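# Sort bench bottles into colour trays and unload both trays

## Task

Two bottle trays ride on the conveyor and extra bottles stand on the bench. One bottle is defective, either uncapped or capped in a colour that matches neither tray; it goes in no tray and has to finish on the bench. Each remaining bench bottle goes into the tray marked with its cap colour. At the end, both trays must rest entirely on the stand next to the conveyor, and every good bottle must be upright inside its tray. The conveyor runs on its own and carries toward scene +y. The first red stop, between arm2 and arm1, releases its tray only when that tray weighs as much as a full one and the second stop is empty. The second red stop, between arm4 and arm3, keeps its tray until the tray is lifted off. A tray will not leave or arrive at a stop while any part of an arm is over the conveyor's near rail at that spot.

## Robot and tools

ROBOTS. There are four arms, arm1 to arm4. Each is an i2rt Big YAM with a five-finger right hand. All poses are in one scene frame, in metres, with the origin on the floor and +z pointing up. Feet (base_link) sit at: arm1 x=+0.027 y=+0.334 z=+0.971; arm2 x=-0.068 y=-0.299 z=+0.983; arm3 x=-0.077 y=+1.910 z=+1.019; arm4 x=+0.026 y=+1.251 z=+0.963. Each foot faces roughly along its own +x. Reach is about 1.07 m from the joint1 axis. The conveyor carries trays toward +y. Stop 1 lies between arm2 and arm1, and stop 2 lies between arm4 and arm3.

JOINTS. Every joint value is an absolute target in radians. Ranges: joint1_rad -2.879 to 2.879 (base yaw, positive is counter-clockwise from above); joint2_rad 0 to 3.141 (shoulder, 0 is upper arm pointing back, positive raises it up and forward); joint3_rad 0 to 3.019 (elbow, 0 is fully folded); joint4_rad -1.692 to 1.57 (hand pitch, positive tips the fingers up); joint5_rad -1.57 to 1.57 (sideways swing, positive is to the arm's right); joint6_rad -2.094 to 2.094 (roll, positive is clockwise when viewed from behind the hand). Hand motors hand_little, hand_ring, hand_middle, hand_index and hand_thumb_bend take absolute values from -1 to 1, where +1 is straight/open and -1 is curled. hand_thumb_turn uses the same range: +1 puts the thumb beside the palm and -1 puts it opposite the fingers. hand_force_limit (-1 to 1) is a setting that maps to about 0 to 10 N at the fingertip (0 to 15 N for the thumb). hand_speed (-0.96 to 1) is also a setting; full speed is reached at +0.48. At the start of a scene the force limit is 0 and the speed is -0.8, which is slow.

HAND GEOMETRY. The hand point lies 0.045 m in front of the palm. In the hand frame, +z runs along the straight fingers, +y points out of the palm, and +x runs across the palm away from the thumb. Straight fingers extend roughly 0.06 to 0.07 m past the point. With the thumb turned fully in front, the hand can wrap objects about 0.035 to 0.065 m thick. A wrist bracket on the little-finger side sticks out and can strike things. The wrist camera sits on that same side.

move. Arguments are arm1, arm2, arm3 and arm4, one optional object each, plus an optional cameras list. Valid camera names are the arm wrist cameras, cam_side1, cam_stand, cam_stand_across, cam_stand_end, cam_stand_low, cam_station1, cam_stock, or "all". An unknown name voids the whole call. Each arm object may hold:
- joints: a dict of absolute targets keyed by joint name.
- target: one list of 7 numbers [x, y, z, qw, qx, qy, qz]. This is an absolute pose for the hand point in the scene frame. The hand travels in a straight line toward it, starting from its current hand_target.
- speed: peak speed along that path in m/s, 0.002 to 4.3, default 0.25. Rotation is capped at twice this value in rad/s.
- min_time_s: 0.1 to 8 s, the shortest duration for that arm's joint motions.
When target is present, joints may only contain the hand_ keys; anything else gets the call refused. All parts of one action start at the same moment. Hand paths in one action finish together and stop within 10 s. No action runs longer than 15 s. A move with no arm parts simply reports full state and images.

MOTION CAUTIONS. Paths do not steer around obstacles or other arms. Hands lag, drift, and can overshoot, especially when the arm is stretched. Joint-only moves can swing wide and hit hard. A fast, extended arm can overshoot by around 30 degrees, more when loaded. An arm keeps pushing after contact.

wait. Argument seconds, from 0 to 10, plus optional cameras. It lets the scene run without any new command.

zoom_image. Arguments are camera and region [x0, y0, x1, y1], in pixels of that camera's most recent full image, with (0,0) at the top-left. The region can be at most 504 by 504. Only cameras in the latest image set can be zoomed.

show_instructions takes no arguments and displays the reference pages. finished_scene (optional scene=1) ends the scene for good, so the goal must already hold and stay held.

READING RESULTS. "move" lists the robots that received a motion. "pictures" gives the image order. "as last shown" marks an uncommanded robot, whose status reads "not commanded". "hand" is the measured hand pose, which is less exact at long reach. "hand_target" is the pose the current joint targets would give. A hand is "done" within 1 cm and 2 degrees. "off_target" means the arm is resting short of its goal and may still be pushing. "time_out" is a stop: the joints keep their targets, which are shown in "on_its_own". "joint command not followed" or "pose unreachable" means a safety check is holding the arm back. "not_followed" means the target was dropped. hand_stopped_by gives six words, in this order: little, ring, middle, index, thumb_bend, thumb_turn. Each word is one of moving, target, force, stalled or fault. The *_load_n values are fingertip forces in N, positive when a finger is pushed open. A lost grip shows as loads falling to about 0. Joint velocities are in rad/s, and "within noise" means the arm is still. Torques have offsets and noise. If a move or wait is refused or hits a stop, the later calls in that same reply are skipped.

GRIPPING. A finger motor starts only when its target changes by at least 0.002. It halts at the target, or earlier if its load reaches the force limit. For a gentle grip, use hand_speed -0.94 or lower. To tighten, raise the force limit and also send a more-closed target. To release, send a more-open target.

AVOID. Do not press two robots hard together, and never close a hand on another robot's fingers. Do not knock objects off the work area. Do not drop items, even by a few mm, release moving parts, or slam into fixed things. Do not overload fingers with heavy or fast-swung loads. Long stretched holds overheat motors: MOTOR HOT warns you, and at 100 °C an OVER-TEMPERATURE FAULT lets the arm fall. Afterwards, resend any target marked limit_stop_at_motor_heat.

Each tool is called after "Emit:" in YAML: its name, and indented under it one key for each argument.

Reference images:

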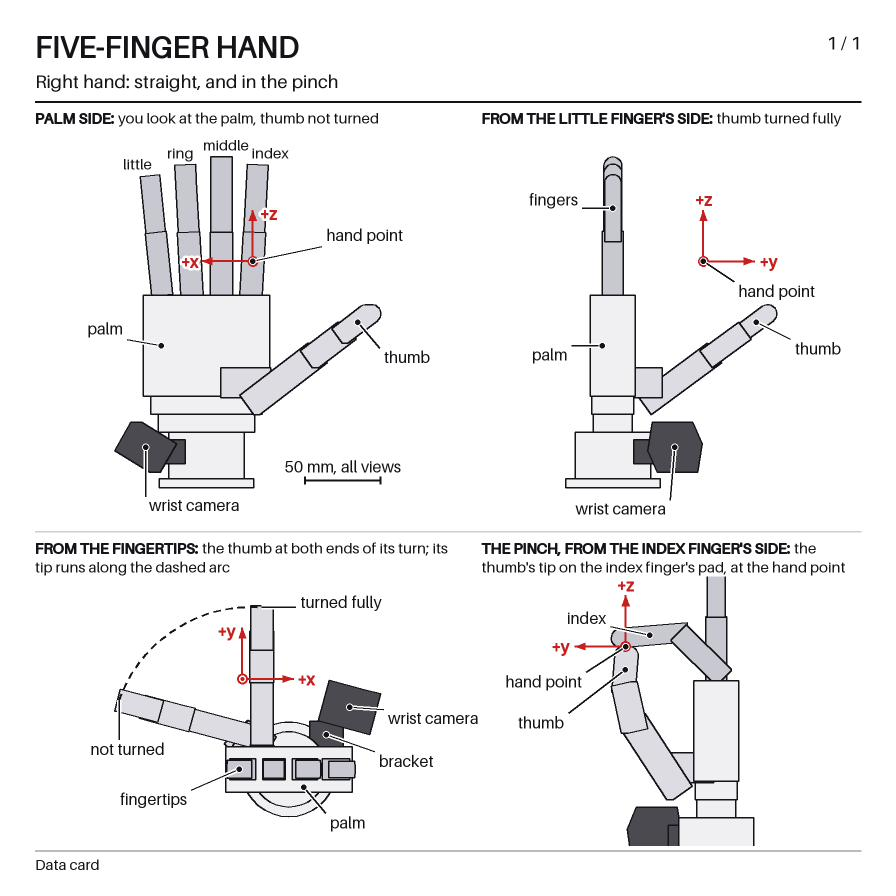

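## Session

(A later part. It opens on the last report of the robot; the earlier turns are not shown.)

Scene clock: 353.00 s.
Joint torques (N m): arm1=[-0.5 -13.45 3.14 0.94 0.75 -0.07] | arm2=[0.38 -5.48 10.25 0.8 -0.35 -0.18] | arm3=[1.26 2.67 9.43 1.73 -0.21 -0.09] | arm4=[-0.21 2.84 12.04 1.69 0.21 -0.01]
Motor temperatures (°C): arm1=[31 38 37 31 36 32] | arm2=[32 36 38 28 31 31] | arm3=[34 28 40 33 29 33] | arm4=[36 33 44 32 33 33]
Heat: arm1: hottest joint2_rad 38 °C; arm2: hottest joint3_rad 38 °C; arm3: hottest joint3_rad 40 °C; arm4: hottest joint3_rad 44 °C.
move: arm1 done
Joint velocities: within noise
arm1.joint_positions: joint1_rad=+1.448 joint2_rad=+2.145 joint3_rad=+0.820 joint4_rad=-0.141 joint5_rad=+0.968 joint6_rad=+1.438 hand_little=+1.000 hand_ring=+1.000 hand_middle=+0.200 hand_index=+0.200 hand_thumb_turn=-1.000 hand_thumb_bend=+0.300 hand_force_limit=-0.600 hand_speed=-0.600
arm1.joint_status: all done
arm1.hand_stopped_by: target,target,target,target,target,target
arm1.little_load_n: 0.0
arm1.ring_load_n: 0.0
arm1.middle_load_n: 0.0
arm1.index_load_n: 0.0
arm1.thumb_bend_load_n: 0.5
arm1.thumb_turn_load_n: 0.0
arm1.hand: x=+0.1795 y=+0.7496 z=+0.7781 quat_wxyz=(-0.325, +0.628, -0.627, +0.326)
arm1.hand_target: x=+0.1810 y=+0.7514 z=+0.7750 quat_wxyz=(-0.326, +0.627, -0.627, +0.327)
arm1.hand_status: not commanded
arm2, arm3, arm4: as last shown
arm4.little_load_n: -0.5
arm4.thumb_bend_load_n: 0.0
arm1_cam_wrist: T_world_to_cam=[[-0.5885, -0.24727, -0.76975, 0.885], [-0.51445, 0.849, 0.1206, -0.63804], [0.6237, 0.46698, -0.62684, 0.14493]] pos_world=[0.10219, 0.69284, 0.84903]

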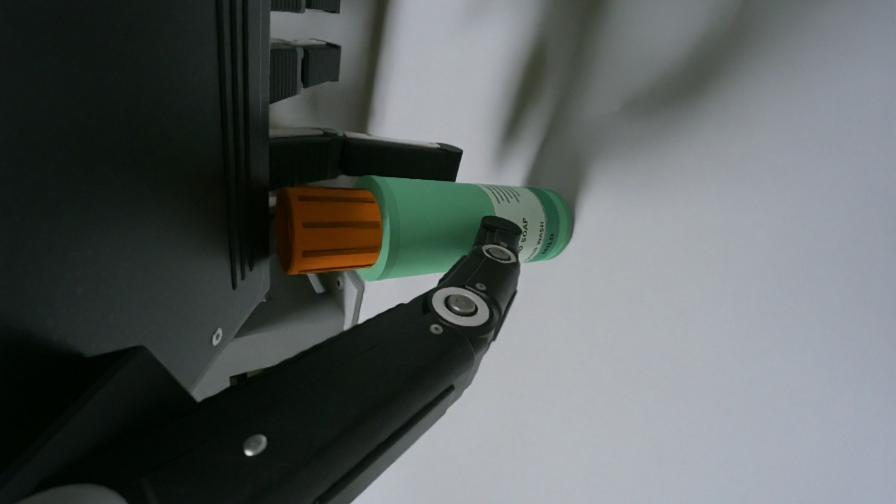

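Emit:
move:
  arm1: {"joints":{"hand_index":0.01,"hand_middle":0.01,"hand_thumb_bend":0.2,"hand_speed":-0.85}}

Emit:
move:
  arm1: {"joints":{"hand_index":-0.1,"hand_middle":-0.1,"hand_thumb_bend":0.15,"hand_speed":-0.9,"hand_force_limit":0}}
  cameras: ["arm1_cam_wrist"]

Scene clock: 353.83 s.
Joint torques (N m): arm1=[-0.5 -13.45 3.12 0.94 0.74 -0.07] | arm2=[0.32 -5.3 10.29 0.77 -0.35 -0.19] | arm3=[1.26 2.67 9.43 1.74 -0.21 -0.09] | arm4=[-0.21 2.84 12.04 1.69 0.21 -0.01]
Motor temperatures (°C): arm1=[31 38 37 31 36 32] | arm2=[32 36 38 28 31 31] | arm3=[34 28 40 33 29 33] | arm4=[36 33 44 32 33 33]
Heat: arm1: hottest joint2_rad 38 °C; arm2: hottest joint3_rad 38 °C; arm3: hottest joint3_rad 40 °C; arm4: hottest joint3_rad 44 °C.
move: arm1 off_target
Joint velocities: within noise
arm1.joint_positions: joint1_rad=+1.448 joint2_rad=+2.145 joint3_rad=+0.820 joint4_rad=-0.141 joint5_rad=+0.968 joint6_rad=+1.438 hand_little=+1.000 hand_ring=+1.000 hand_middle=+0.105 hand_index=+0.105 hand_thumb_turn=-1.000 hand_thumb_bend=+0.253 hand_force_limit=-0.600 hand_speed=-0.850
arm1.joint_status: hand_middle off_target (ended at +0.105, target +0.010); hand_index off_target (ended at +0.105, target +0.010); hand_thumb_bend off_target (ended at +0.253, target +0.200); the others done
arm1.hand_stopped_by: target,target,force,force,force,target
arm1.little_load_n: -0.5
arm1.ring_load_n: 0.0
arm1.middle_load_n: 2.0
arm1.index_load_n: 4.0
arm1.thumb_bend_load_n: 4.5
arm1.thumb_turn_load_n: 0.5
arm1.hand: x=+0.1795 y=+0.7496 z=+0.7781 quat_wxyz=(-0.325, +0.628, -0.627, +0.326)
arm1.hand_target: x=+0.1810 y=+0.7514 z=+0.7750 quat_wxyz=(-0.326, +0.627, -0.627, +0.327)
arm1.hand_status: not commanded
arm2: as last shown
arm2.index_load_n: -0.5
arm3.joint_positions: joint1_rad=+0.052 joint2_rad=+0.631 joint3_rad=+1.412 joint4_rad=-1.169 joint5_rad=-0.182 joint6_rad=-1.161 hand_little=+1.000 hand_ring=+1.000 hand_middle=+1.000 hand_index=+1.000 hand_thumb_turn=+1.000 hand_thumb_bend=+1.000 hand_force_limit=+0.000 hand_speed=-0.800
arm3.joint_status: not commanded
arm3.hand_stopped_by: target,target,target,target,target,target
arm3.little_load_n: 0.0
arm3.ring_load_n: 0.0
arm3.middle_load_n: 0.0
arm3.index_load_n: 0.0
arm3.thumb_bend_load_n: 0.0
arm3.thumb_turn_load_n: 0.0
arm3.hand: x=+0.1895 y=+1.8818 z=+1.5413 quat_wxyz=(-0.173, +0.819, -0.148, +0.528)
arm3.hand_target: x=+0.1880 y=+1.8818 z=+1.5499 quat_wxyz=(-0.174, +0.814, -0.146, +0.535)
arm3.hand_status: not commanded
arm4.joint_positions: joint1_rad=-0.047 joint2_rad=+0.634 joint3_rad=+1.333 joint4_rad=-1.246 joint5_rad=+0.179 joint6_rad=-1.146 hand_little=+1.000 hand_ring=+1.000 hand_middle=+1.000 hand_index=+1.000 hand_thumb_turn=+1.000 hand_thumb_bend=+1.000 hand_force_limit=+0.000 hand_speed=-0.800
arm4.joint_status: not commanded
arm4.hand_stopped_by: target,target,target,target,target,target
arm4.little_load_n: 0.0
arm4.ring_load_n: 0.0
arm4.middle_load_n: 0.0
arm4.index_load_n: 0.0
arm4.thumb_bend_load_n: 0.0
arm4.thumb_turn_load_n: 0.0
arm4.hand: x=+0.2713 y=+1.1888 z=+1.4397 quat_wxyz=(-0.038, +0.845, -0.204, +0.493)
arm4.hand_target: x=+0.2706 y=+1.1888 z=+1.4503 quat_wxyz=(-0.041, +0.839, -0.204, +0.503)
arm4.hand_status: not commanded
pictures: none

Scene clock: 354.40 s.
Joint torques (N m): arm1=[-0.44 -13.45 3.12 0.94 0.74 -0.07] | arm2=[0.5 -5.48 10.28 0.8 -0.34 -0.18] | arm3=[1.26 2.73 9.42 1.74 -0.21 -0.09] | arm4=[-0.21 2.84 12.05 1.68 0.21 -0.01]
Motor temperatures (°C): arm1=[31 38 37 31 36 32] | arm2=[32 36 38 28 31 31] | arm3=[34 28 40 33 29 33] | arm4=[36 33 44 32 33 33]
Heat: arm1: hottest joint2_rad 38 °C; arm2: hottest joint3_rad 38 °C; arm3: hottest joint3_rad 40 °C; arm4: hottest joint3_rad 44 °C.
move: arm1 off_target
Joint velocities: within noise
arm1.joint_positions: joint1_rad=+1.448 joint2_rad=+2.145 joint3_rad=+0.820 joint4_rad=-0.141 joint5_rad=+0.968 joint6_rad=+1.438 hand_little=+1.000 hand_ring=+1.000 hand_middle=+0.088 hand_index=+0.098 hand_thumb_turn=-1.000 hand_thumb_bend=+0.239 hand_force_limit=+0.000 hand_speed=-0.900
arm1.joint_status: hand_middle off_target (ended at +0.088, target -0.100); hand_index off_target (ended at +0.098, target -0.100); hand_thumb_bend off_target (ended at +0.239, target +0.150); the others done
arm1.hand_stopped_by: target,target,force,force,force,target
arm1.little_load_n: 0.0
arm1.ring_load_n: 0.0
arm1.middle_load_n: 5.5
arm1.index_load_n: 5.5
arm1.thumb_bend_load_n: 7.5
arm1.thumb_turn_load_n: 0.5
arm1.hand: x=+0.1795 y=+0.7496 z=+0.7781 quat_wxyz=(-0.325, +0.628, -0.627, +0.326)
arm1.hand_target: x=+0.1810 y=+0.7514 z=+0.7750 quat_wxyz=(-0.326, +0.627, -0.627, +0.327)
arm1.hand_status: not commanded
arm2, arm3, arm4: as last shown
arm2.index_load_n: 0.0
arm3.ring_load_n: -0.5
arm1_cam_wrist: T_world_to_cam=[[-0.5885, -0.24727, -0.76975, 0.885], [-0.51445, 0.849, 0.1206, -0.63804], [0.6237, 0.46698, -0.62684, 0.14493]] pos_world=[0.10219, 0.69284, 0.84903]

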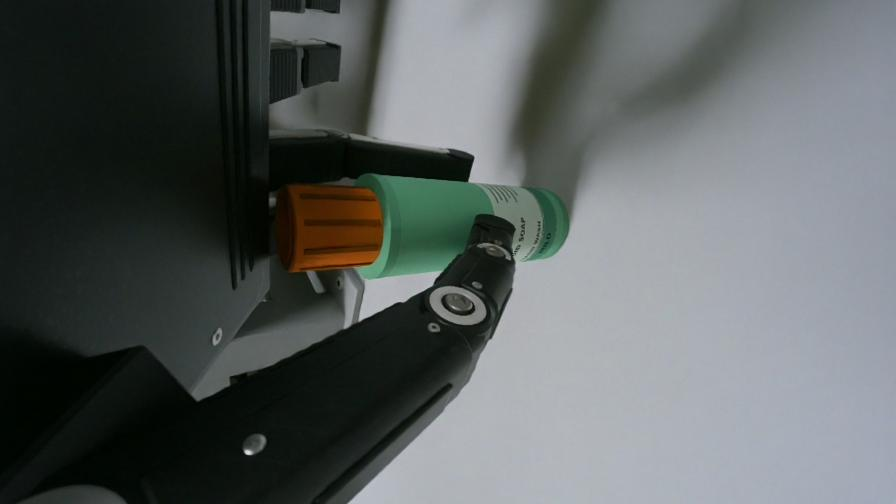

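Good grip. Lift slowly.

Emit:
move:
  arm1: {"target":[0.181,0.748,0.80,0.3265,-0.6272,0.6272,-0.3265],"speed":0.05}

Emit:
move:
  arm1: {"target":[0.184,0.745,0.88,0.3265,-0.6272,0.6272,-0.3265],"speed":0.12}
  cameras: ["arm1_cam_wrist","cam_stand_end"]

Emit:
zoom_image:
  camera: "cam_stand_end"
  region: [400, 20, 520, 140]

Scene clock: 355.60 s.
Joint torques (N m): arm1=[-0.5 -16.21 2.62 0.27 0.74 -0.07] | arm2=[0.32 -5.36 10.22 0.77 -0.35 -0.18] | arm3=[1.32 2.67 9.42 1.73 -0.21 -0.09] | arm4=[-0.21 2.9 12.05 1.69 0.21 -0.01]
Motor temperatures (°C): arm1=[31 38 37 31 36 32] | arm2=[32 36 38 28 31 31] | arm3=[34 28 40 33 29 33] | arm4=[36 33 44 32 33 33]
Heat: arm1: hottest joint2_rad 38 °C; arm2: hottest joint3_rad 38 °C; arm3: hottest joint3_rad 40 °C; arm4: hottest joint3_rad 44 °C.
move: arm1 done
Joint velocities: within noise
arm1.joint_positions: joint1_rad=+1.448 joint2_rad=+2.104 joint3_rad=+0.803 joint4_rad=-0.173 joint5_rad=+0.968 joint6_rad=+1.438 hand_little=+1.000 hand_ring=+1.000 hand_middle=+0.088 hand_index=+0.098 hand_thumb_turn=-1.000 hand_thumb_bend=+0.239 hand_force_limit=+0.000 hand_speed=-0.900
arm1.joint_status: not commanded
arm1.hand_stopped_by: target,target,force,force,force,target
arm1.little_load_n: 0.0
arm1.ring_load_n: 0.0
arm1.middle_load_n: 3.5
arm1.index_load_n: 5.5
arm1.thumb_bend_load_n: 7.0
arm1.thumb_turn_load_n: 0.5
arm1.hand: x=+0.1793 y=+0.7444 z=+0.7905 quat_wxyz=(-0.322, +0.630, -0.626, +0.328)
arm1.hand_target: x=+0.1810 y=+0.7481 z=+0.7999 quat_wxyz=(-0.327, +0.627, -0.627, +0.326)
arm1.hand_status: done (0.010 m and 0.6 deg from the pose sent, 0.022 m and 0.2 deg at the start)
arm2.joint_positions: joint1_rad=-0.688 joint2_rad=+0.903 joint3_rad=+0.532 joint4_rad=-0.432 joint5_rad=-0.661 joint6_rad=-0.557 hand_little=+1.000 hand_ring=+1.000 hand_middle=+0.500 hand_index=+0.500 hand_thumb_turn=-1.000 hand_thumb_bend=+0.900 hand_force_limit=+0.000 hand_speed=+0.300
arm2.joint_status: not commanded
arm2.hand_stopped_by: target,target,target,target,target,target
arm2.little_load_n: 0.0
arm2.ring_load_n: 0.0
arm2.middle_load_n: 0.0
arm2.index_load_n: 0.0
arm2.thumb_bend_load_n: 0.0
arm2.thumb_turn_load_n: 0.0
arm2.hand: x=+0.2239 y=-0.4516 z=+1.1021 quat_wxyz=(-0.328, +0.626, -0.627, +0.328)
arm2.hand_target: x=+0.2201 y=-0.4499 z=+1.0999 quat_wxyz=(-0.326, +0.627, -0.627, +0.326)
arm2.hand_status: not commanded
arm3, arm4: as last shown
arm3.ring_load_n: 0.0
pictures: none

Scene clock: 356.97 s.
Joint torques (N m): arm1=[-0.97 -14.33 4.4 0.29 0.72 -0.12] | arm2=[0.32 -5.3 10.28 0.77 -0.35 -0.17] | arm3=[1.2 2.67 9.43 1.74 -0.22 -0.09] | arm4=[-0.21 2.84 12.05 1.69 0.21 -0.01]
Motor temperatures (°C): arm1=[31 38 37 31 36 32] | arm2=[32 36 38 28 31 31] | arm3=[34 28 40 33 29 33] | arm4=[36 33 44 32 33 33]
Heat: arm1: hottest joint2_rad 38 °C; arm2: hottest joint3_rad 38 °C; arm3: hottest joint3_rad 40 °C; arm4: hottest joint3_rad 44 °C.
move: arm1 done
Joint velocities: within noise
arm1.joint_positions: joint1_rad=+1.448 joint2_rad=+1.859 joint3_rad=+0.774 joint4_rad=-0.376 joint5_rad=+0.968 joint6_rad=+1.436 hand_little=+1.000 hand_ring=+1.000 hand_middle=+0.088 hand_index=+0.098 hand_thumb_turn=-1.000 hand_thumb_bend=+0.239 hand_force_limit=+0.000 hand_speed=-0.900
arm1.joint_status: not commanded
arm1.hand_stopped_by: target,target,force,force,force,target
arm1.little_load_n: 0.0
arm1.ring_load_n: 0.0
arm1.middle_load_n: 4.0
arm1.index_load_n: 6.0
arm1.thumb_bend_load_n: 7.0
arm1.thumb_turn_load_n: 0.5
arm1.hand: x=+0.1806 y=+0.7453 z=+0.8734 quat_wxyz=(-0.326, +0.628, -0.627, +0.325)
arm1.hand_target: x=+0.1839 y=+0.7450 z=+0.8799 quat_wxyz=(-0.327, +0.627, -0.627, +0.326)
arm1.hand_status: done (0.007 m and 0.2 deg from the pose sent, 0.090 m and 0.6 deg at the start)
arm2, arm3, arm4: as last shown
arm2.middle_load_n: -0.5
arm4.index_load_n: -0.5
arm1_cam_wrist: T_world_to_cam=[[-0.58801, -0.24618, -0.77048, 0.95768], [-0.51542, 0.84816, 0.12235, -0.64604], [0.62336, 0.46907, -0.62561, 0.20333]] pos_world=[0.10339, 0.68833, 0.94412]

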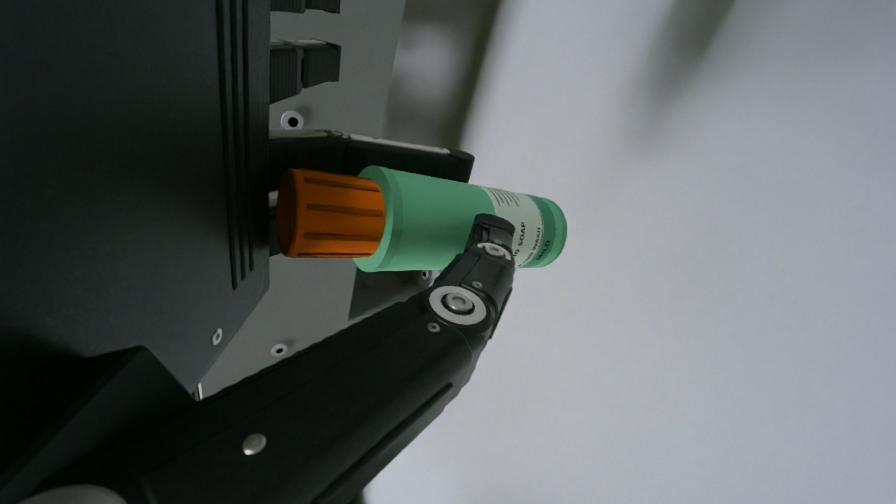

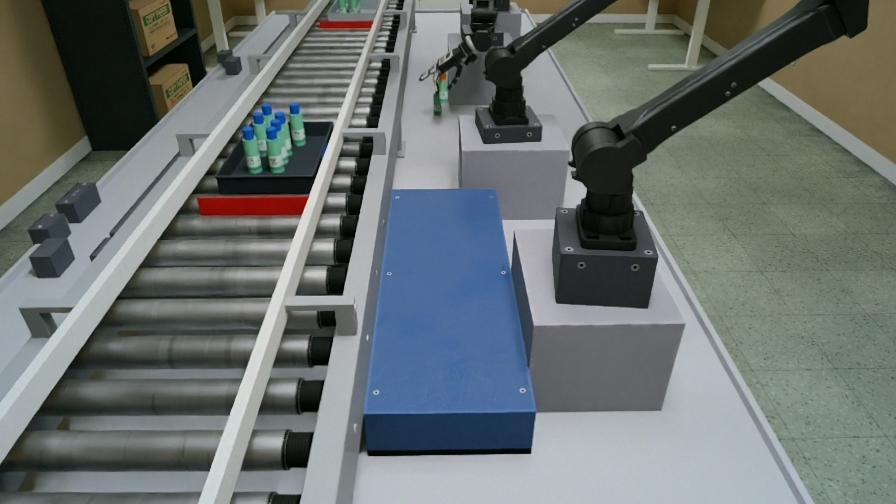

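Scaled by 4.200 from the camera's image (finer frame: 1280x720).

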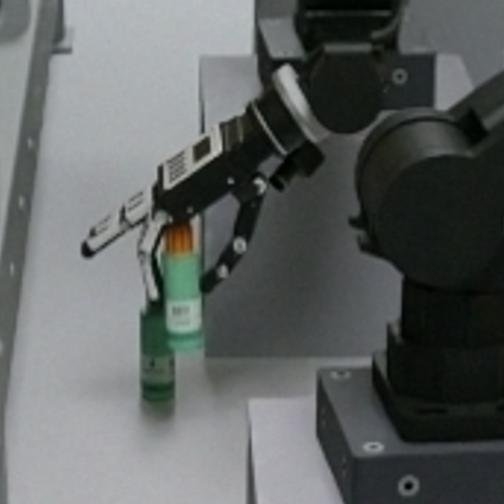

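Emit:
move:
  arm1: {"target":[0.22,0.66,1.08,0.3265,-0.6272,0.6272,-0.3265],"speed":0.2}

Emit:
move:
  arm1: {"target":[0.43,0.45,1.18,0.3265,-0.6272,0.6272,-0.3265],"speed":0.25}

Emit:
move:
  arm1: {"target":[0.52,0.10,1.20,0.3265,-0.6272,0.6272,-0.3265],"speed":0.25}

Emit:
move:
  arm1: {"target":[0.552,-0.181,1.18,0.3160,-0.6312,0.5970,-0.3816],"speed":0.2}
  cameras: ["arm1_cam_wrist","cam_station1","cam_side1"]

Emit:
zoom_image:
  camera: "cam_station1"
  region: [390, 90, 590, 250]

Scene clock: 360.13 s.
Joint torques (N m): arm1=[-0.85 -7.06 10.74 0.51 0.62 -0.15] | arm2=[0.44 -5.36 10.28 0.75 -0.35 -0.17] | arm3=[1.26 2.73 9.43 1.72 -0.21 -0.09] | arm4=[-0.21 2.84 12.05 1.68 0.21 -0.01]
Motor temperatures (°C): arm1=[31 38 37 31 36 32] | arm2=[32 36 38 28 31 31] | arm3=[34 28 40 33 29 33] | arm4=[36 33 45 32 33 33]
Heat: arm1: hottest joint2_rad 38 °C; arm2: hottest joint3_rad 38 °C; arm3: hottest joint3_rad 40 °C; arm4: hottest joint3_rad 45 °C.
move: arm1 off_target
Joint velocities: within noise
arm1.joint_positions: joint1_rad=+1.315 joint2_rad=+1.174 joint3_rad=+0.689 joint4_rad=-0.815 joint5_rad=+0.944 joint6_rad=+1.216 hand_little=+1.000 hand_ring=+1.000 hand_middle=+0.088 hand_index=+0.098 hand_thumb_turn=-1.000 hand_thumb_bend=+0.239 hand_force_limit=+0.000 hand_speed=-0.900
arm1.joint_status: not commanded
arm1.hand_stopped_by: target,target,force,force,force,target
arm1.little_load_n: 0.0
arm1.ring_load_n: 0.0
arm1.middle_load_n: 4.0
arm1.index_load_n: 5.5
arm1.thumb_bend_load_n: 6.5
arm1.thumb_turn_load_n: 0.5
arm1.hand: x=+0.2160 y=+0.6508 z=+1.0655 quat_wxyz=(-0.319, +0.630, -0.626, +0.331)
arm1.hand_target: x=+0.2200 y=+0.6596 z=+1.0799 quat_wxyz=(-0.327, +0.627, -0.627, +0.327)
arm1.hand_status: off_target (0.018 m and 1.1 deg from the pose sent, 0.227 m and 0.2 deg at the start)
arm2, arm3, arm4: as last shown
arm2.middle_load_n: 0.0
arm3.thumb_turn_load_n: -0.5
pictures: none

Scene clock: 362.30 s.
Joint torques (N m): arm1=[-0.79 -4.37 13.97 2.43 0.05 -0.16] | arm2=[0.44 -5.42 10.28 0.79 -0.35 -0.17] | arm3=[1.26 2.67 9.42 1.73 -0.21 -0.08] | arm4=[-0.21 2.84 12.05 1.69 0.2 -0.01]
Motor temperatures (°C): arm1=[31 37 37 31 36 32] | arm2=[32 36 38 28 31 31] | arm3=[34 28 40 33 29 33] | arm4=[36 33 45 32 33 33]
Heat: arm1: hottest joint2_rad 37 °C; arm2: hottest joint3_rad 38 °C; arm3: hottest joint3_rad 40 °C; arm4: hottest joint3_rad 45 °C.
move: arm1 off_target
Joint velocities: within noise
arm1.joint_positions: joint1_rad=+0.262 joint2_rad=+0.912 joint3_rad=+0.720 joint4_rad=-0.493 joint5_rad=+0.258 joint6_rad=+0.186 hand_little=+1.000 hand_ring=+1.000 hand_middle=+0.088 hand_index=+0.098 hand_thumb_turn=-1.000 hand_thumb_bend=+0.239 hand_force_limit=+0.000 hand_speed=-0.900
arm1.joint_status: not commanded
arm1.hand_stopped_by: target,target,force,force,force,target
arm1.little_load_n: 0.0
arm1.ring_load_n: -0.5
arm1.middle_load_n: 4.0
arm1.index_load_n: 5.5
arm1.thumb_bend_load_n: 7.0
arm1.thumb_turn_load_n: 0.5
arm1.hand: x=+0.4098 y=+0.4456 z=+1.1508 quat_wxyz=(-0.302, +0.637, -0.637, +0.312)
arm1.hand_target: x=+0.4281 y=+0.4494 z=+1.1805 quat_wxyz=(-0.326, +0.627, -0.627, +0.327)
arm1.hand_status: off_target (0.036 m and 3.6 deg from the pose sent, 0.315 m and 1.0 deg at the start)
arm2, arm3, arm4: as last shown
arm2.ring_load_n: -0.5
arm3.thumb_turn_load_n: 0.5
arm4.index_load_n: 0.0
pictures: none

Scene clock: 364.57 s.
Joint torques (N m): arm1=[-0.32 -11.87 14.23 1.28 -0.4 -0.13] | arm2=[0.38 -5.25 10.25 0.77 -0.35 -0.18] | arm3=[1.26 2.73 9.44 1.73 -0.21 -0.08] | arm4=[-0.21 2.78 12.04 1.69 0.21 0]
Motor temperatures (°C): arm1=[31 37 37 31 36 32] | arm2=[32 36 38 28 31 31] | arm3=[34 28 40 33 29 33] | arm4=[36 33 45 32 33 33]
Heat: arm1: hottest joint2_rad 37 °C; arm2: hottest joint3_rad 38 °C; arm3: hottest joint3_rad 40 °C; arm4: hottest joint3_rad 45 °C.
move: arm1 off_target
Joint velocities: within noise
arm1.joint_positions: joint1_rad=-0.680 joint2_rad=+1.373 joint3_rad=+1.130 joint4_rad=-0.498 joint5_rad=-0.502 joint6_rad=-0.377 hand_little=+1.000 hand_ring=+1.000 hand_middle=+0.088 hand_index=+0.098 hand_thumb_turn=-1.000 hand_thumb_bend=+0.239 hand_force_limit=+0.000 hand_speed=-0.900
arm1.joint_status: not commanded
arm1.hand_stopped_by: target,target,force,force,force,target
arm1.little_load_n: 0.0
arm1.ring_load_n: 0.0
arm1.middle_load_n: 4.0
arm1.index_load_n: 6.0
arm1.thumb_bend_load_n: 7.0
arm1.thumb_turn_load_n: 0.5
arm1.hand: x=+0.5058 y=+0.1082 z=+1.1737 quat_wxyz=(-0.323, +0.623, -0.643, +0.306)
arm1.hand_target: x=+0.5188 y=+0.1006 z=+1.2001 quat_wxyz=(-0.327, +0.627, -0.627, +0.327)
arm1.hand_status: off_target (0.031 m and 3.0 deg from the pose sent, 0.366 m and 3.6 deg at the start)
arm2, arm3, arm4: as last shown
arm2.ring_load_n: 0.0
arm3.thumb_turn_load_n: 0.0
pictures: none

Scene clock: 366.93 s.
Joint torques (N m): arm1=[-0.67 -20.42 14.28 1.18 -0.52 -0.16] | arm2=[0.32 -5.48 10.26 0.8 -0.35 -0.18] | arm3=[1.26 2.67 9.42 1.74 -0.21 -0.08] | arm4=[-0.26 2.9 12.05 1.69 0.21 -0.01]
Motor temperatures (°C): arm1=[31 37 38 31 36 32] | arm2=[32 36 38 28 31 31] | arm3=[34 28 40 33 29 33] | arm4=[36 33 45 32 33 33]
Heat: arm1: hottest joint3_rad 38 °C; arm2: hottest joint3_rad 38 °C; arm3: hottest joint3_rad 40 °C; arm4: hottest joint3_rad 45 °C.
move: arm1 off_target
Joint velocities: within noise
arm1.joint_positions: joint1_rad=-0.992 joint2_rad=+1.919 joint3_rad=+1.754 joint4_rad=-0.605 joint5_rad=-0.725 joint6_rad=-0.648 hand_little=+1.000 hand_ring=+1.000 hand_middle=+0.088 hand_index=+0.098 hand_thumb_turn=-1.000 hand_thumb_bend=+0.239 hand_force_limit=+0.000 hand_speed=-0.900
arm1.joint_status: not commanded
arm1.hand_stopped_by: target,target,force,force,force,target
arm1.little_load_n: 0.0
arm1.ring_load_n: -0.5
arm1.middle_load_n: 4.0
arm1.index_load_n: 6.0
arm1.thumb_bend_load_n: 7.0
arm1.thumb_turn_load_n: 0.5
arm1.hand: x=+0.5427 y=-0.1695 z=+1.1565 quat_wxyz=(-0.319, +0.626, -0.612, +0.362)
arm1.hand_target: x=+0.5511 y=-0.1799 z=+1.1802 quat_wxyz=(-0.316, +0.631, -0.597, +0.382)
arm1.hand_status: off_target (0.028 m and 2.9 deg from the pose sent, 0.293 m and 10.2 deg at the start)
arm2, arm3, arm4: as last shown
arm2.thumb_turn_load_n: 0.5
arm3.middle_load_n: -0.5
pictures: arm1_cam_wrist, cam_side1, cam_station1
arm1_cam_wrist: T_world_to_cam=[[-0.5538, -0.28803, -0.78124, 1.15024], [-0.50786, 0.86038, 0.0428, 0.3718], [0.65984, 0.42046, -0.62275, 0.55247]] pos_world=[0.46128, -0.22088, 1.22675]

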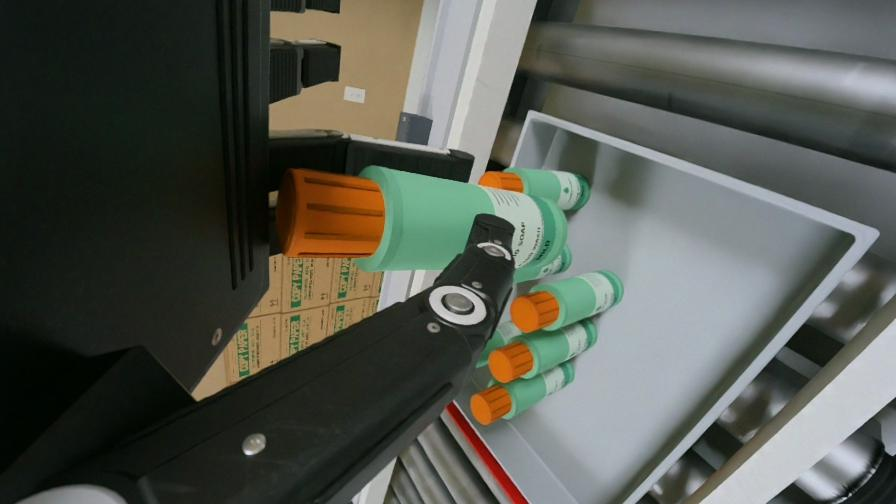

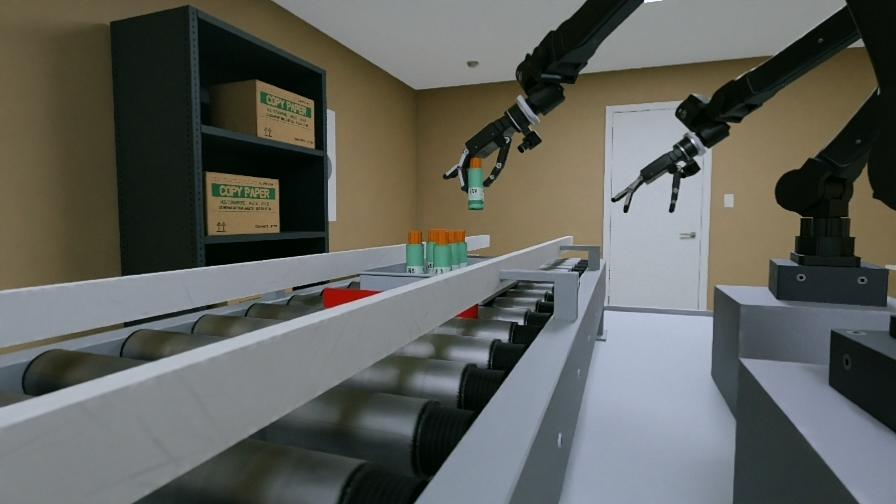

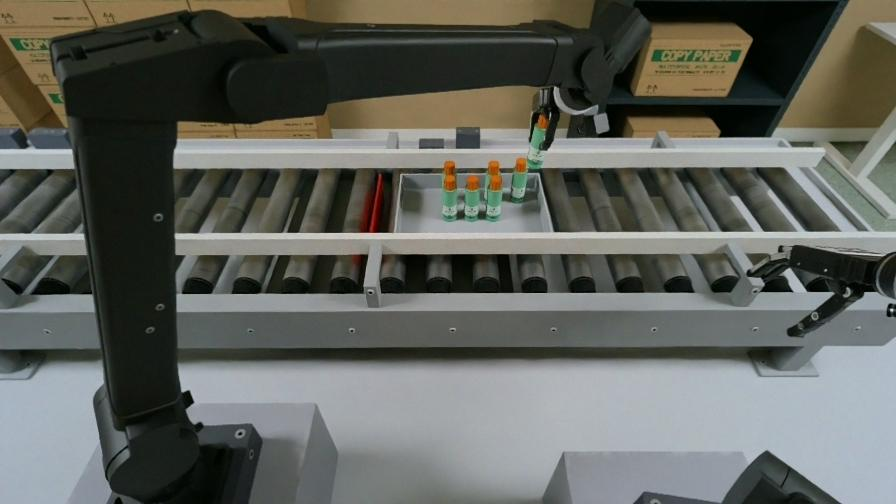

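Scaled by 2.520 from the camera's image (finer frame: 1280x720).

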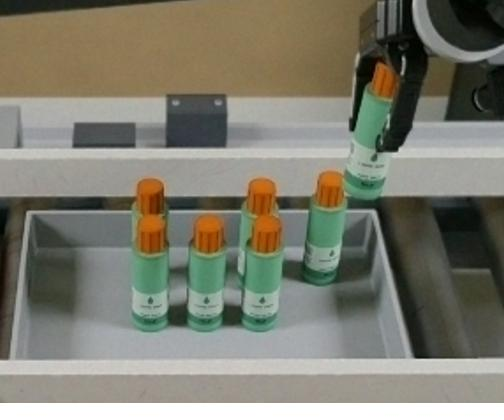

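Emit:
move:
  arm1: {"target":[0.552,-0.181,1.12,0.3160,-0.6312,0.5970,-0.3816],"speed":0.12}

Emit:
move:
  arm1: {"target":[0.554,-0.191,1.080,0.3160,-0.6312,0.5970,-0.3816],"speed":0.1}
  cameras: ["arm1_cam_wrist","cam_station1","cam_side1"]

Emit:
zoom_image:
  camera: "cam_station1"
  region: [390, 90, 590, 250]

Emit:
zoom_image:
  camera: "cam_side1"
  region: [360, 150, 540, 310]

Scene clock: 368.57 s.
Joint torques (N m): arm1=[-0.56 -21.66 10.35 2.32 -0.49 -0.14] | arm2=[0.32 -5.36 10.26 0.8 -0.35 -0.18] | arm3=[1.2 2.67 9.42 1.73 -0.21 -0.08] | arm4=[-0.26 2.84 12.05 1.7 0.21 -0.01]
Motor temperatures (°C): arm1=[31 37 38 31 36 32] | arm2=[32 36 38 28 31 31] | arm3=[34 28 40 33 29 33] | arm4=[36 33 45 32 33 33]
Heat: arm1: hottest joint3_rad 38 °C; arm2: hottest joint3_rad 38 °C; arm3: hottest joint3_rad 40 °C; arm4: hottest joint3_rad 45 °C.
move: arm1 off_target
Joint velocities: within noise
arm1.joint_positions: joint1_rad=-0.992 joint2_rad=+1.961 joint3_rad=+1.697 joint4_rad=-0.497 joint5_rad=-0.725 joint6_rad=-0.649 hand_little=+1.000 hand_ring=+1.000 hand_middle=+0.088 hand_index=+0.098 hand_thumb_turn=-1.000 hand_thumb_bend=+0.239 hand_force_limit=+0.000 hand_speed=-0.900
arm1.joint_status: not commanded
arm1.hand_stopped_by: target,target,force,force,force,target
arm1.little_load_n: 0.0
arm1.ring_load_n: 0.0
arm1.middle_load_n: 4.0
arm1.index_load_n: 5.5
arm1.thumb_bend_load_n: 7.0
arm1.thumb_turn_load_n: 0.5
arm1.hand: x=+0.5464 y=-0.1754 z=+1.1116 quat_wxyz=(-0.318, +0.627, -0.610, +0.366)
arm1.hand_target: x=+0.5518 y=-0.1808 z=+1.1203 quat_wxyz=(-0.316, +0.631, -0.597, +0.382)
arm1.hand_status: off_target (0.012 m and 2.4 deg from the pose sent, 0.039 m and 2.9 deg at the start)
arm2: as last shown
arm2.little_load_n: -0.5
arm2.thumb_turn_load_n: 0.0
arm3.joint_positions: joint1_rad=+0.052 joint2_rad=+0.631 joint3_rad=+1.412 joint4_rad=-1.169 joint5_rad=-0.182 joint6_rad=-1.161 hand_little=+1.000 hand_ring=+1.000 hand_middle=+1.000 hand_index=+1.000 hand_thumb_turn=+1.000 hand_thumb_bend=+1.000 hand_force_limit=+0.000 hand_speed=-0.800
arm3.joint_status: not commanded
arm3.hand_stopped_by: target,target,target,target,target,target
arm3.little_load_n: 0.0
arm3.ring_load_n: 0.0
arm3.middle_load_n: 0.0
arm3.index_load_n: 0.0
arm3.thumb_bend_load_n: 0.0
arm3.thumb_turn_load_n: 0.0
arm3.hand: x=+0.1895 y=+1.8818 z=+1.5413 quat_wxyz=(-0.173, +0.819, -0.148, +0.528)
arm3.hand_target: x=+0.1880 y=+1.8818 z=+1.5499 quat_wxyz=(-0.174, +0.814, -0.146, +0.535)
arm3.hand_status: not commanded
arm4.joint_positions: joint1_rad=-0.047 joint2_rad=+0.634 joint3_rad=+1.333 joint4_rad=-1.246 joint5_rad=+0.179 joint6_rad=-1.146 hand_little=+1.000 hand_ring=+1.000 hand_middle=+1.000 hand_index=+1.000 hand_thumb_turn=+1.000 hand_thumb_bend=+1.000 hand_force_limit=+0.000 hand_speed=-0.800
arm4.joint_status: not commanded
arm4.hand_stopped_by: target,target,target,target,target,target
arm4.little_load_n: 0.0
arm4.ring_load_n: 0.0
arm4.middle_load_n: 0.0
arm4.index_load_n: 0.0
arm4.thumb_bend_load_n: 0.0
arm4.thumb_turn_load_n: 0.0
arm4.hand: x=+0.2713 y=+1.1888 z=+1.4397 quat_wxyz=(-0.038, +0.845, -0.204, +0.493)
arm4.hand_target: x=+0.2706 y=+1.1888 z=+1.4503 quat_wxyz=(-0.041, +0.839, -0.204, +0.503)
arm4.hand_status: not commanded
pictures: none

Scene clock: 369.83 s.
Joint torques (N m): arm1=[-1.08 -21.6 10.13 2.32 -0.52 -0.15] | arm2=[0.32 -5.36 10.29 0.79 -0.35 -0.18] | arm3=[1.26 2.67 9.42 1.73 -0.21 -0.08] | arm4=[-0.21 2.84 12.07 1.7 0.21 -0.01]
Motor temperatures (°C): arm1=[31 37 38 31 36 32] | arm2=[32 36 38 28 31 31] | arm3=[34 28 40 33 29 33] | arm4=[36 33 45 32 33 33]
Heat: arm1: hottest joint3_rad 38 °C; arm2: hottest joint3_rad 38 °C; arm3: hottest joint3_rad 40 °C; arm4: hottest joint3_rad 45 °C.
move: arm1 off_target
Joint velocities: within noise
arm1.joint_positions: joint1_rad=-0.992 joint2_rad=+2.017 joint3_rad=+1.679 joint4_rad=-0.426 joint5_rad=-0.729 joint6_rad=-0.653 hand_little=+1.000 hand_ring=+1.000 hand_middle=+0.088 hand_index=+0.098 hand_thumb_turn=-1.000 hand_thumb_bend=+0.239 hand_force_limit=+0.000 hand_speed=-0.900
arm1.joint_status: not commanded
arm1.hand_stopped_by: target,target,force,force,force,target
arm1.little_load_n: 0.0
arm1.ring_load_n: 0.0
arm1.middle_load_n: 4.0
arm1.index_load_n: 6.0
arm1.thumb_bend_load_n: 7.0
arm1.thumb_turn_load_n: 0.5
arm1.hand: x=+0.5512 y=-0.1822 z=+1.0723 quat_wxyz=(-0.319, +0.628, -0.609, +0.365)
arm1.hand_target: x=+0.5538 y=-0.1908 z=+1.0800 quat_wxyz=(-0.316, +0.631, -0.597, +0.381)
arm1.hand_status: off_target (0.012 m and 2.4 deg from the pose sent, 0.036 m and 2.4 deg at the start)
arm2, arm3, arm4: as last shown
arm2.little_load_n: 0.0
pictures: arm1_cam_wrist, cam_side1, cam_station1
arm1_cam_wrist: T_world_to_cam=[[-0.54817, -0.29675, -0.78195, 1.08164], [-0.51285, 0.85781, 0.03398, 0.40237], [0.66068, 0.41965, -0.62242, 0.49875]] pos_world=[0.46977, -0.23347, 1.14255]

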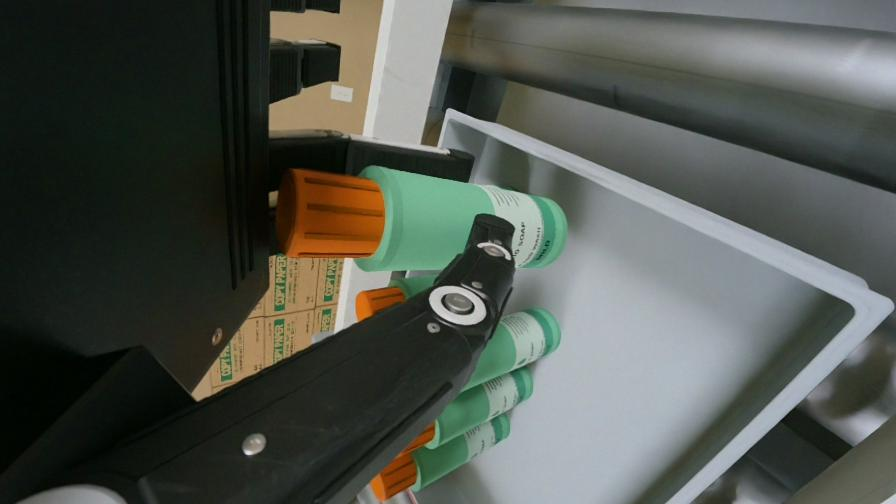

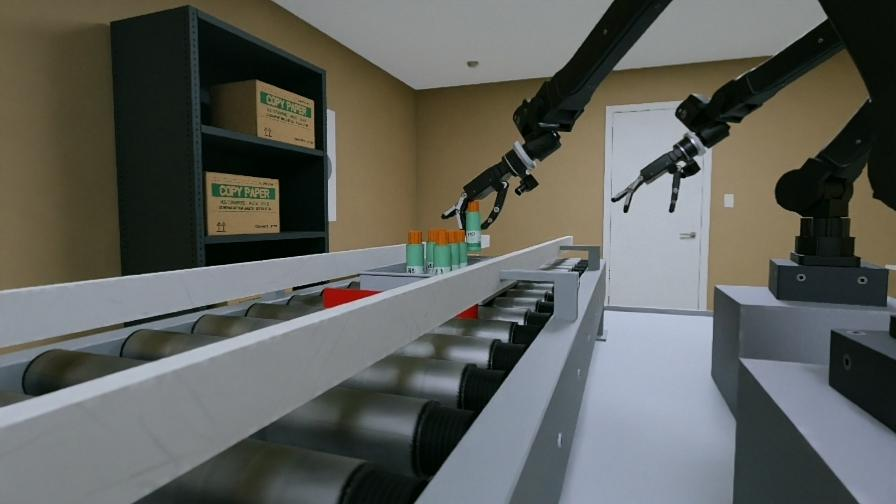

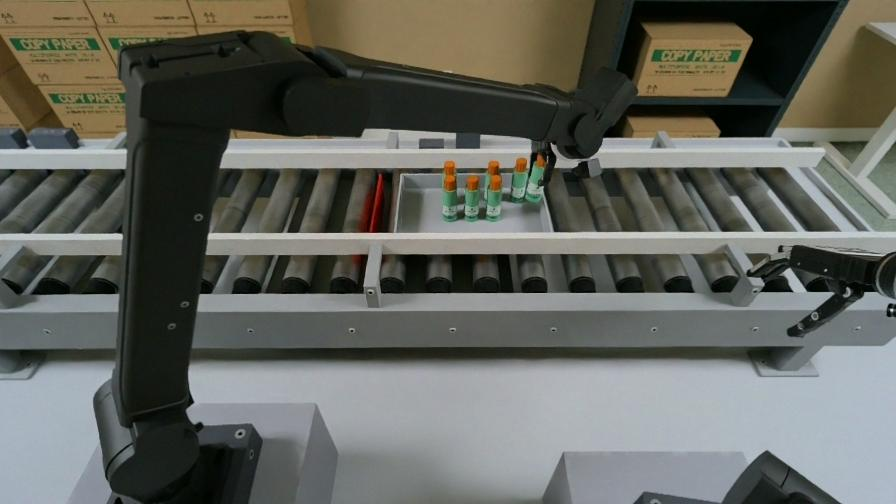

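Scaled by 2.520 from the camera's image (finer frame: 1280x720).

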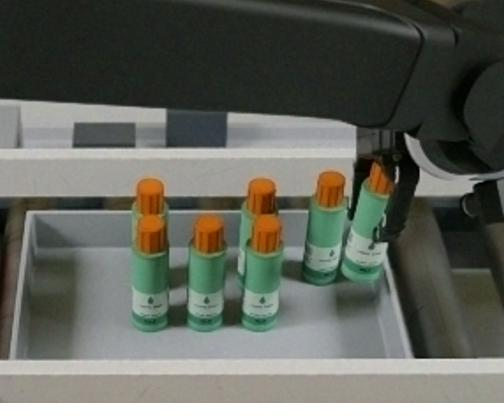

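Scaled by 2.800 from the camera's image (finer frame: 1280x720).

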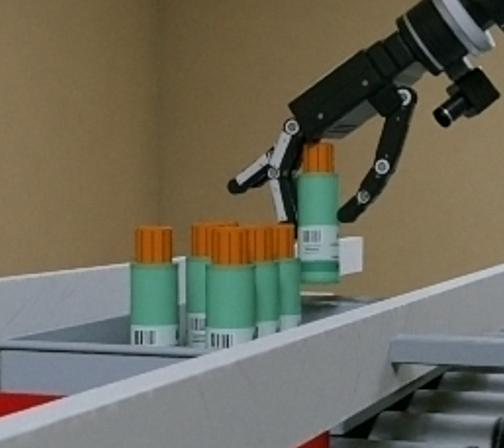

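Emit:
move:
  arm1: {"target":[0.550,-0.180,1.055,0.3005,-0.6387,0.5875,-0.3961],"speed":0.08}
  cameras: ["cam_station1","cam_side1"]

Emit:
zoom_image:
  camera: "cam_station1"
  region: [470, 130, 570, 230]

Emit:
zoom_image:
  camera: "cam_side1"
  region: [360, 150, 540, 310]

Scene clock: 371.70 s.
Joint torques (N m): arm1=[-0.03 -23.12 9.55 2.37 -0.29 -0.16] | arm2=[0.38 -5.42 10.3 0.81 -0.35 -0.18] | arm3=[1.2 2.67 9.43 1.73 -0.21 -0.09] | arm4=[-0.21 2.84 12.05 1.69 0.21 -0.01]
Motor temperatures (°C): arm1=[31 38 38 31 36 32] | arm2=[32 36 38 28 31 31] | arm3=[34 28 40 33 29 33] | arm4=[36 33 45 32 33 33]
Heat: arm1: hottest joint2_rad 38 °C; arm2: hottest joint3_rad 38 °C; arm3: hottest joint3_rad 40 °C; arm4: hottest joint3_rad 45 °C.
move: arm1 off_target
Joint velocities: within noise
arm1.joint_positions: joint1_rad=-0.992 joint2_rad=+2.017 joint3_rad=+1.574 joint4_rad=-0.312 joint5_rad=-0.706 joint6_rad=-0.670 hand_little=+1.000 hand_ring=+1.000 hand_middle=+0.088 hand_index=+0.098 hand_thumb_turn=-1.000 hand_thumb_bend=+0.239 hand_force_limit=+0.000 hand_speed=-0.900
arm1.joint_status: not commanded
arm1.hand_stopped_by: target,target,force,force,force,target
arm1.little_load_n: 0.0
arm1.ring_load_n: 0.0
arm1.middle_load_n: 4.0
arm1.index_load_n: 5.5
arm1.thumb_bend_load_n: 7.0
arm1.thumb_turn_load_n: 0.5
arm1.hand: x=+0.5409 y=-0.1759 z=+1.0344 quat_wxyz=(-0.306, +0.632, -0.606, +0.373)
arm1.hand_target: x=+0.5496 y=-0.1796 z=+1.0551 quat_wxyz=(-0.301, +0.639, -0.588, +0.396)
arm1.hand_status: off_target (0.023 m and 3.5 deg from the pose sent, 0.018 m and 4.9 deg at the start)
arm2.joint_positions: joint1_rad=-0.688 joint2_rad=+0.903 joint3_rad=+0.532 joint4_rad=-0.432 joint5_rad=-0.661 joint6_rad=-0.557 hand_little=+1.000 hand_ring=+1.000 hand_middle=+0.500 hand_index=+0.500 hand_thumb_turn=-1.000 hand_thumb_bend=+0.900 hand_force_limit=+0.000 hand_speed=+0.300
arm2.joint_status: not commanded
arm2.hand_stopped_by: target,target,target,target,target,target
arm2.little_load_n: 0.0
arm2.ring_load_n: 0.0
arm2.middle_load_n: 0.0
arm2.index_load_n: 0.0
arm2.thumb_bend_load_n: 0.0
arm2.thumb_turn_load_n: 0.0
arm2.hand: x=+0.2239 y=-0.4516 z=+1.1021 quat_wxyz=(-0.328, +0.626, -0.627, +0.328)
arm2.hand_target: x=+0.2201 y=-0.4499 z=+1.0999 quat_wxyz=(-0.326, +0.627, -0.627, +0.326)
arm2.hand_status: not commanded
arm3, arm4: as last shown
pictures: cam_side1, cam_station1

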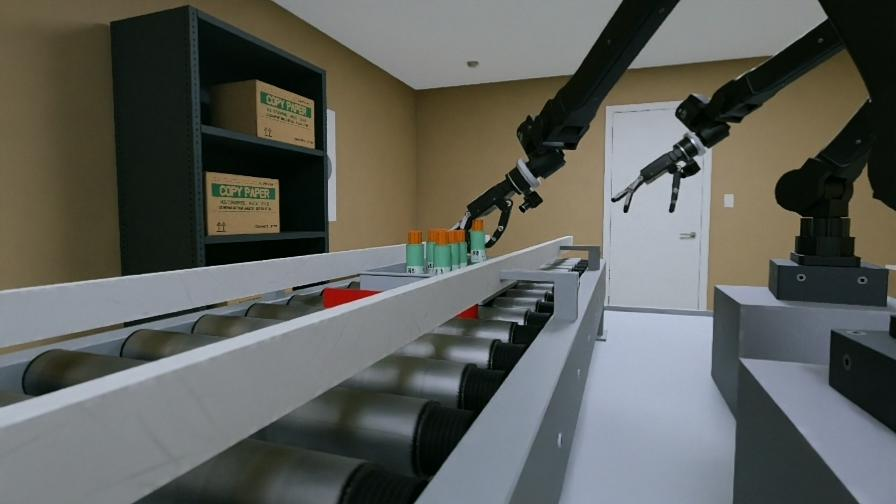

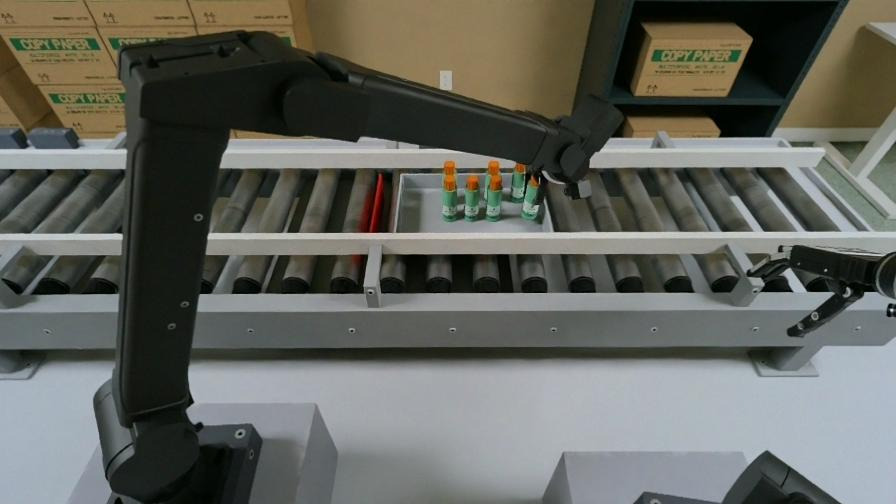

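Scaled by 5.040 from the camera's image (finer frame: 1280x720).

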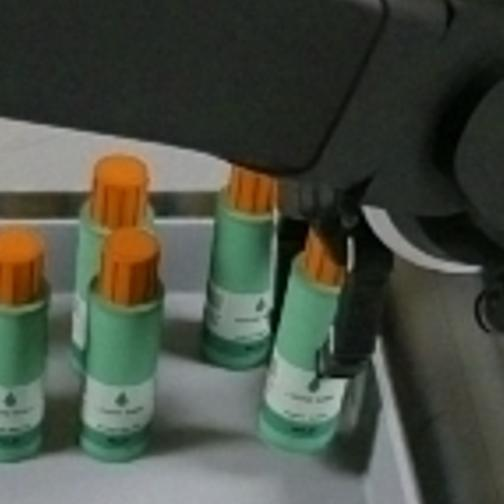

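Scaled by 2.800 from the camera's image (finer frame: 1280x720).

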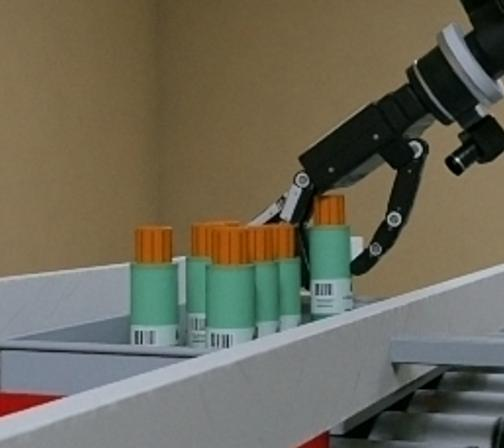

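Emit:
zoom_image:
  camera: "cam_station1"
  region: [505, 165, 555, 225]

Scaled by 8.400 from the camera's image (finer frame: 1280x720).

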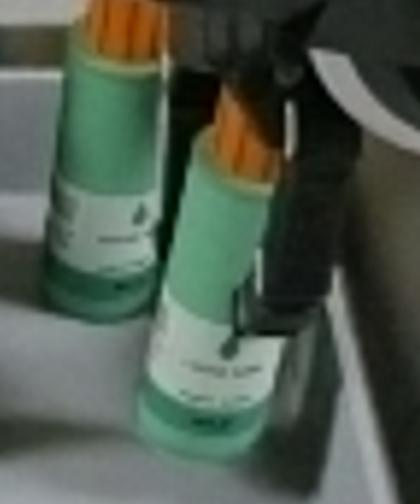

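Emit:
move:
  arm1: {"target":[0.542,-0.170,1.040,0.3005,-0.6387,0.5875,-0.3961],"speed":0.06}
  cameras: ["cam_station1","cam_side1"]

Emit:
zoom_image:
  camera: "cam_station1"
  region: [505, 165, 555, 225]

Scene clock: 374.70 s.
Joint torques (N m): arm1=[-0.09 -23.65 8.83 2.3 -0.27 -0.15] | arm2=[0.38 -5.48 10.22 0.81 -0.35 -0.18] | arm3=[1.26 2.67 9.43 1.74 -0.21 -0.09] | arm4=[-0.21 2.84 12.05 1.69 0.2 -0.01]
Motor temperatures (°C): arm1=[31 38 38 31 35 32] | arm2=[32 36 38 28 31 31] | arm3=[34 28 40 33 29 33] | arm4=[36 33 45 32 33 33]
Heat: arm1: hottest joint2_rad 38 °C; arm2: hottest joint3_rad 38 °C; arm3: hottest joint3_rad 40 °C; arm4: hottest joint3_rad 45 °C.
move: arm1 off_target
Joint velocities: within noise
arm1.joint_positions: joint1_rad=-0.991 joint2_rad=+2.015 joint3_rad=+1.515 joint4_rad=-0.258 joint5_rad=-0.707 joint6_rad=-0.671 hand_little=+1.000 hand_ring=+1.000 hand_middle=+0.088 hand_index=+0.098 hand_thumb_turn=-1.000 hand_thumb_bend=+0.239 hand_force_limit=+0.000 hand_speed=-0.900
arm1.joint_status: not commanded
arm1.hand_stopped_by: target,target,force,force,force,target
arm1.little_load_n: 0.0
arm1.ring_load_n: 0.0
arm1.middle_load_n: 4.0
arm1.index_load_n: 5.5
arm1.thumb_bend_load_n: 7.0
arm1.thumb_turn_load_n: 0.5
arm1.hand: x=+0.5343 y=-0.1666 z=+1.0154 quat_wxyz=(-0.306, +0.633, -0.606, +0.372)
arm1.hand_target: x=+0.5418 y=-0.1696 z=+1.0401 quat_wxyz=(-0.301, +0.639, -0.587, +0.396)
arm1.hand_status: off_target (0.026 m and 3.6 deg from the pose sent, 0.008 m and 3.5 deg at the start)
arm2, arm3, arm4: as last shown
arm2.little_load_n: 0.5
pictures: cam_side1, cam_station1

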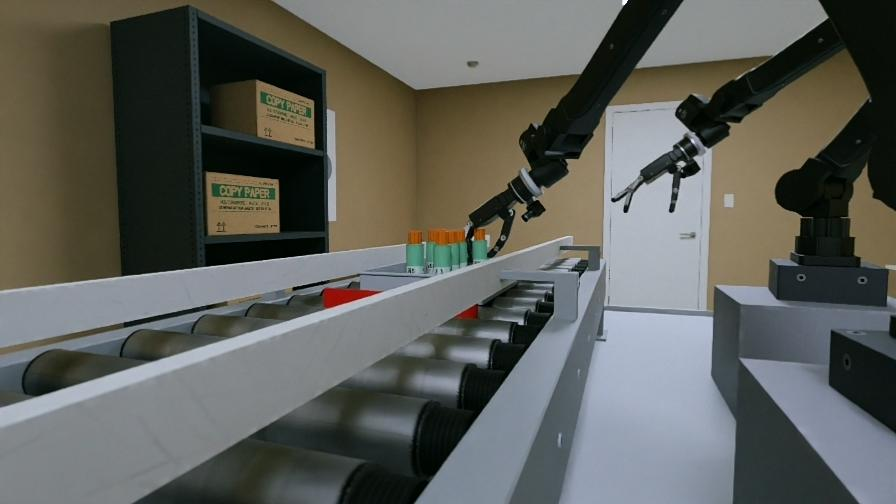

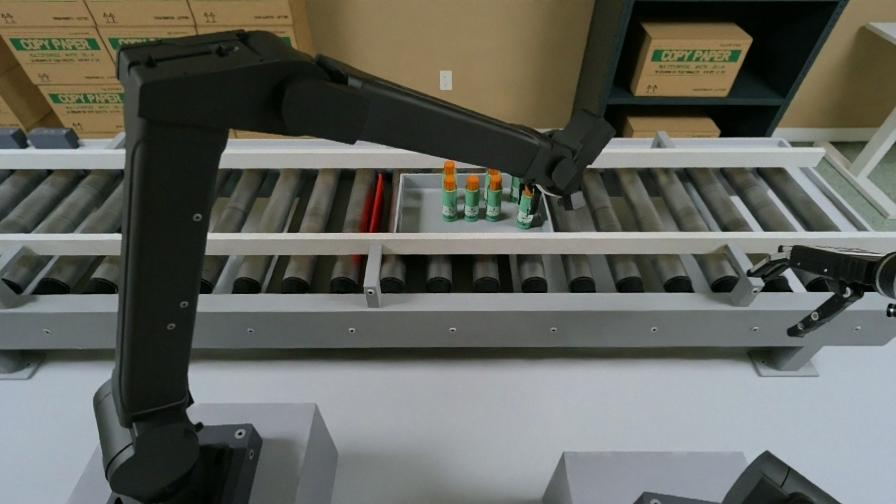

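Scaled by 8.400 from the camera's image (finer frame: 1280x720).

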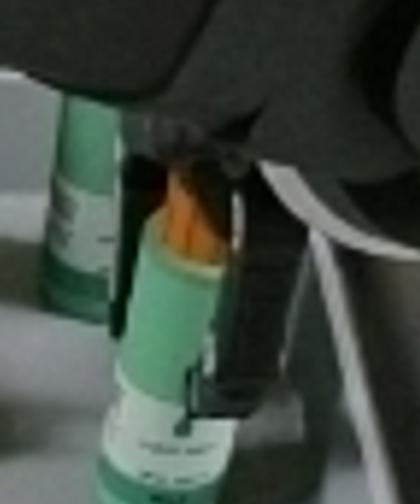

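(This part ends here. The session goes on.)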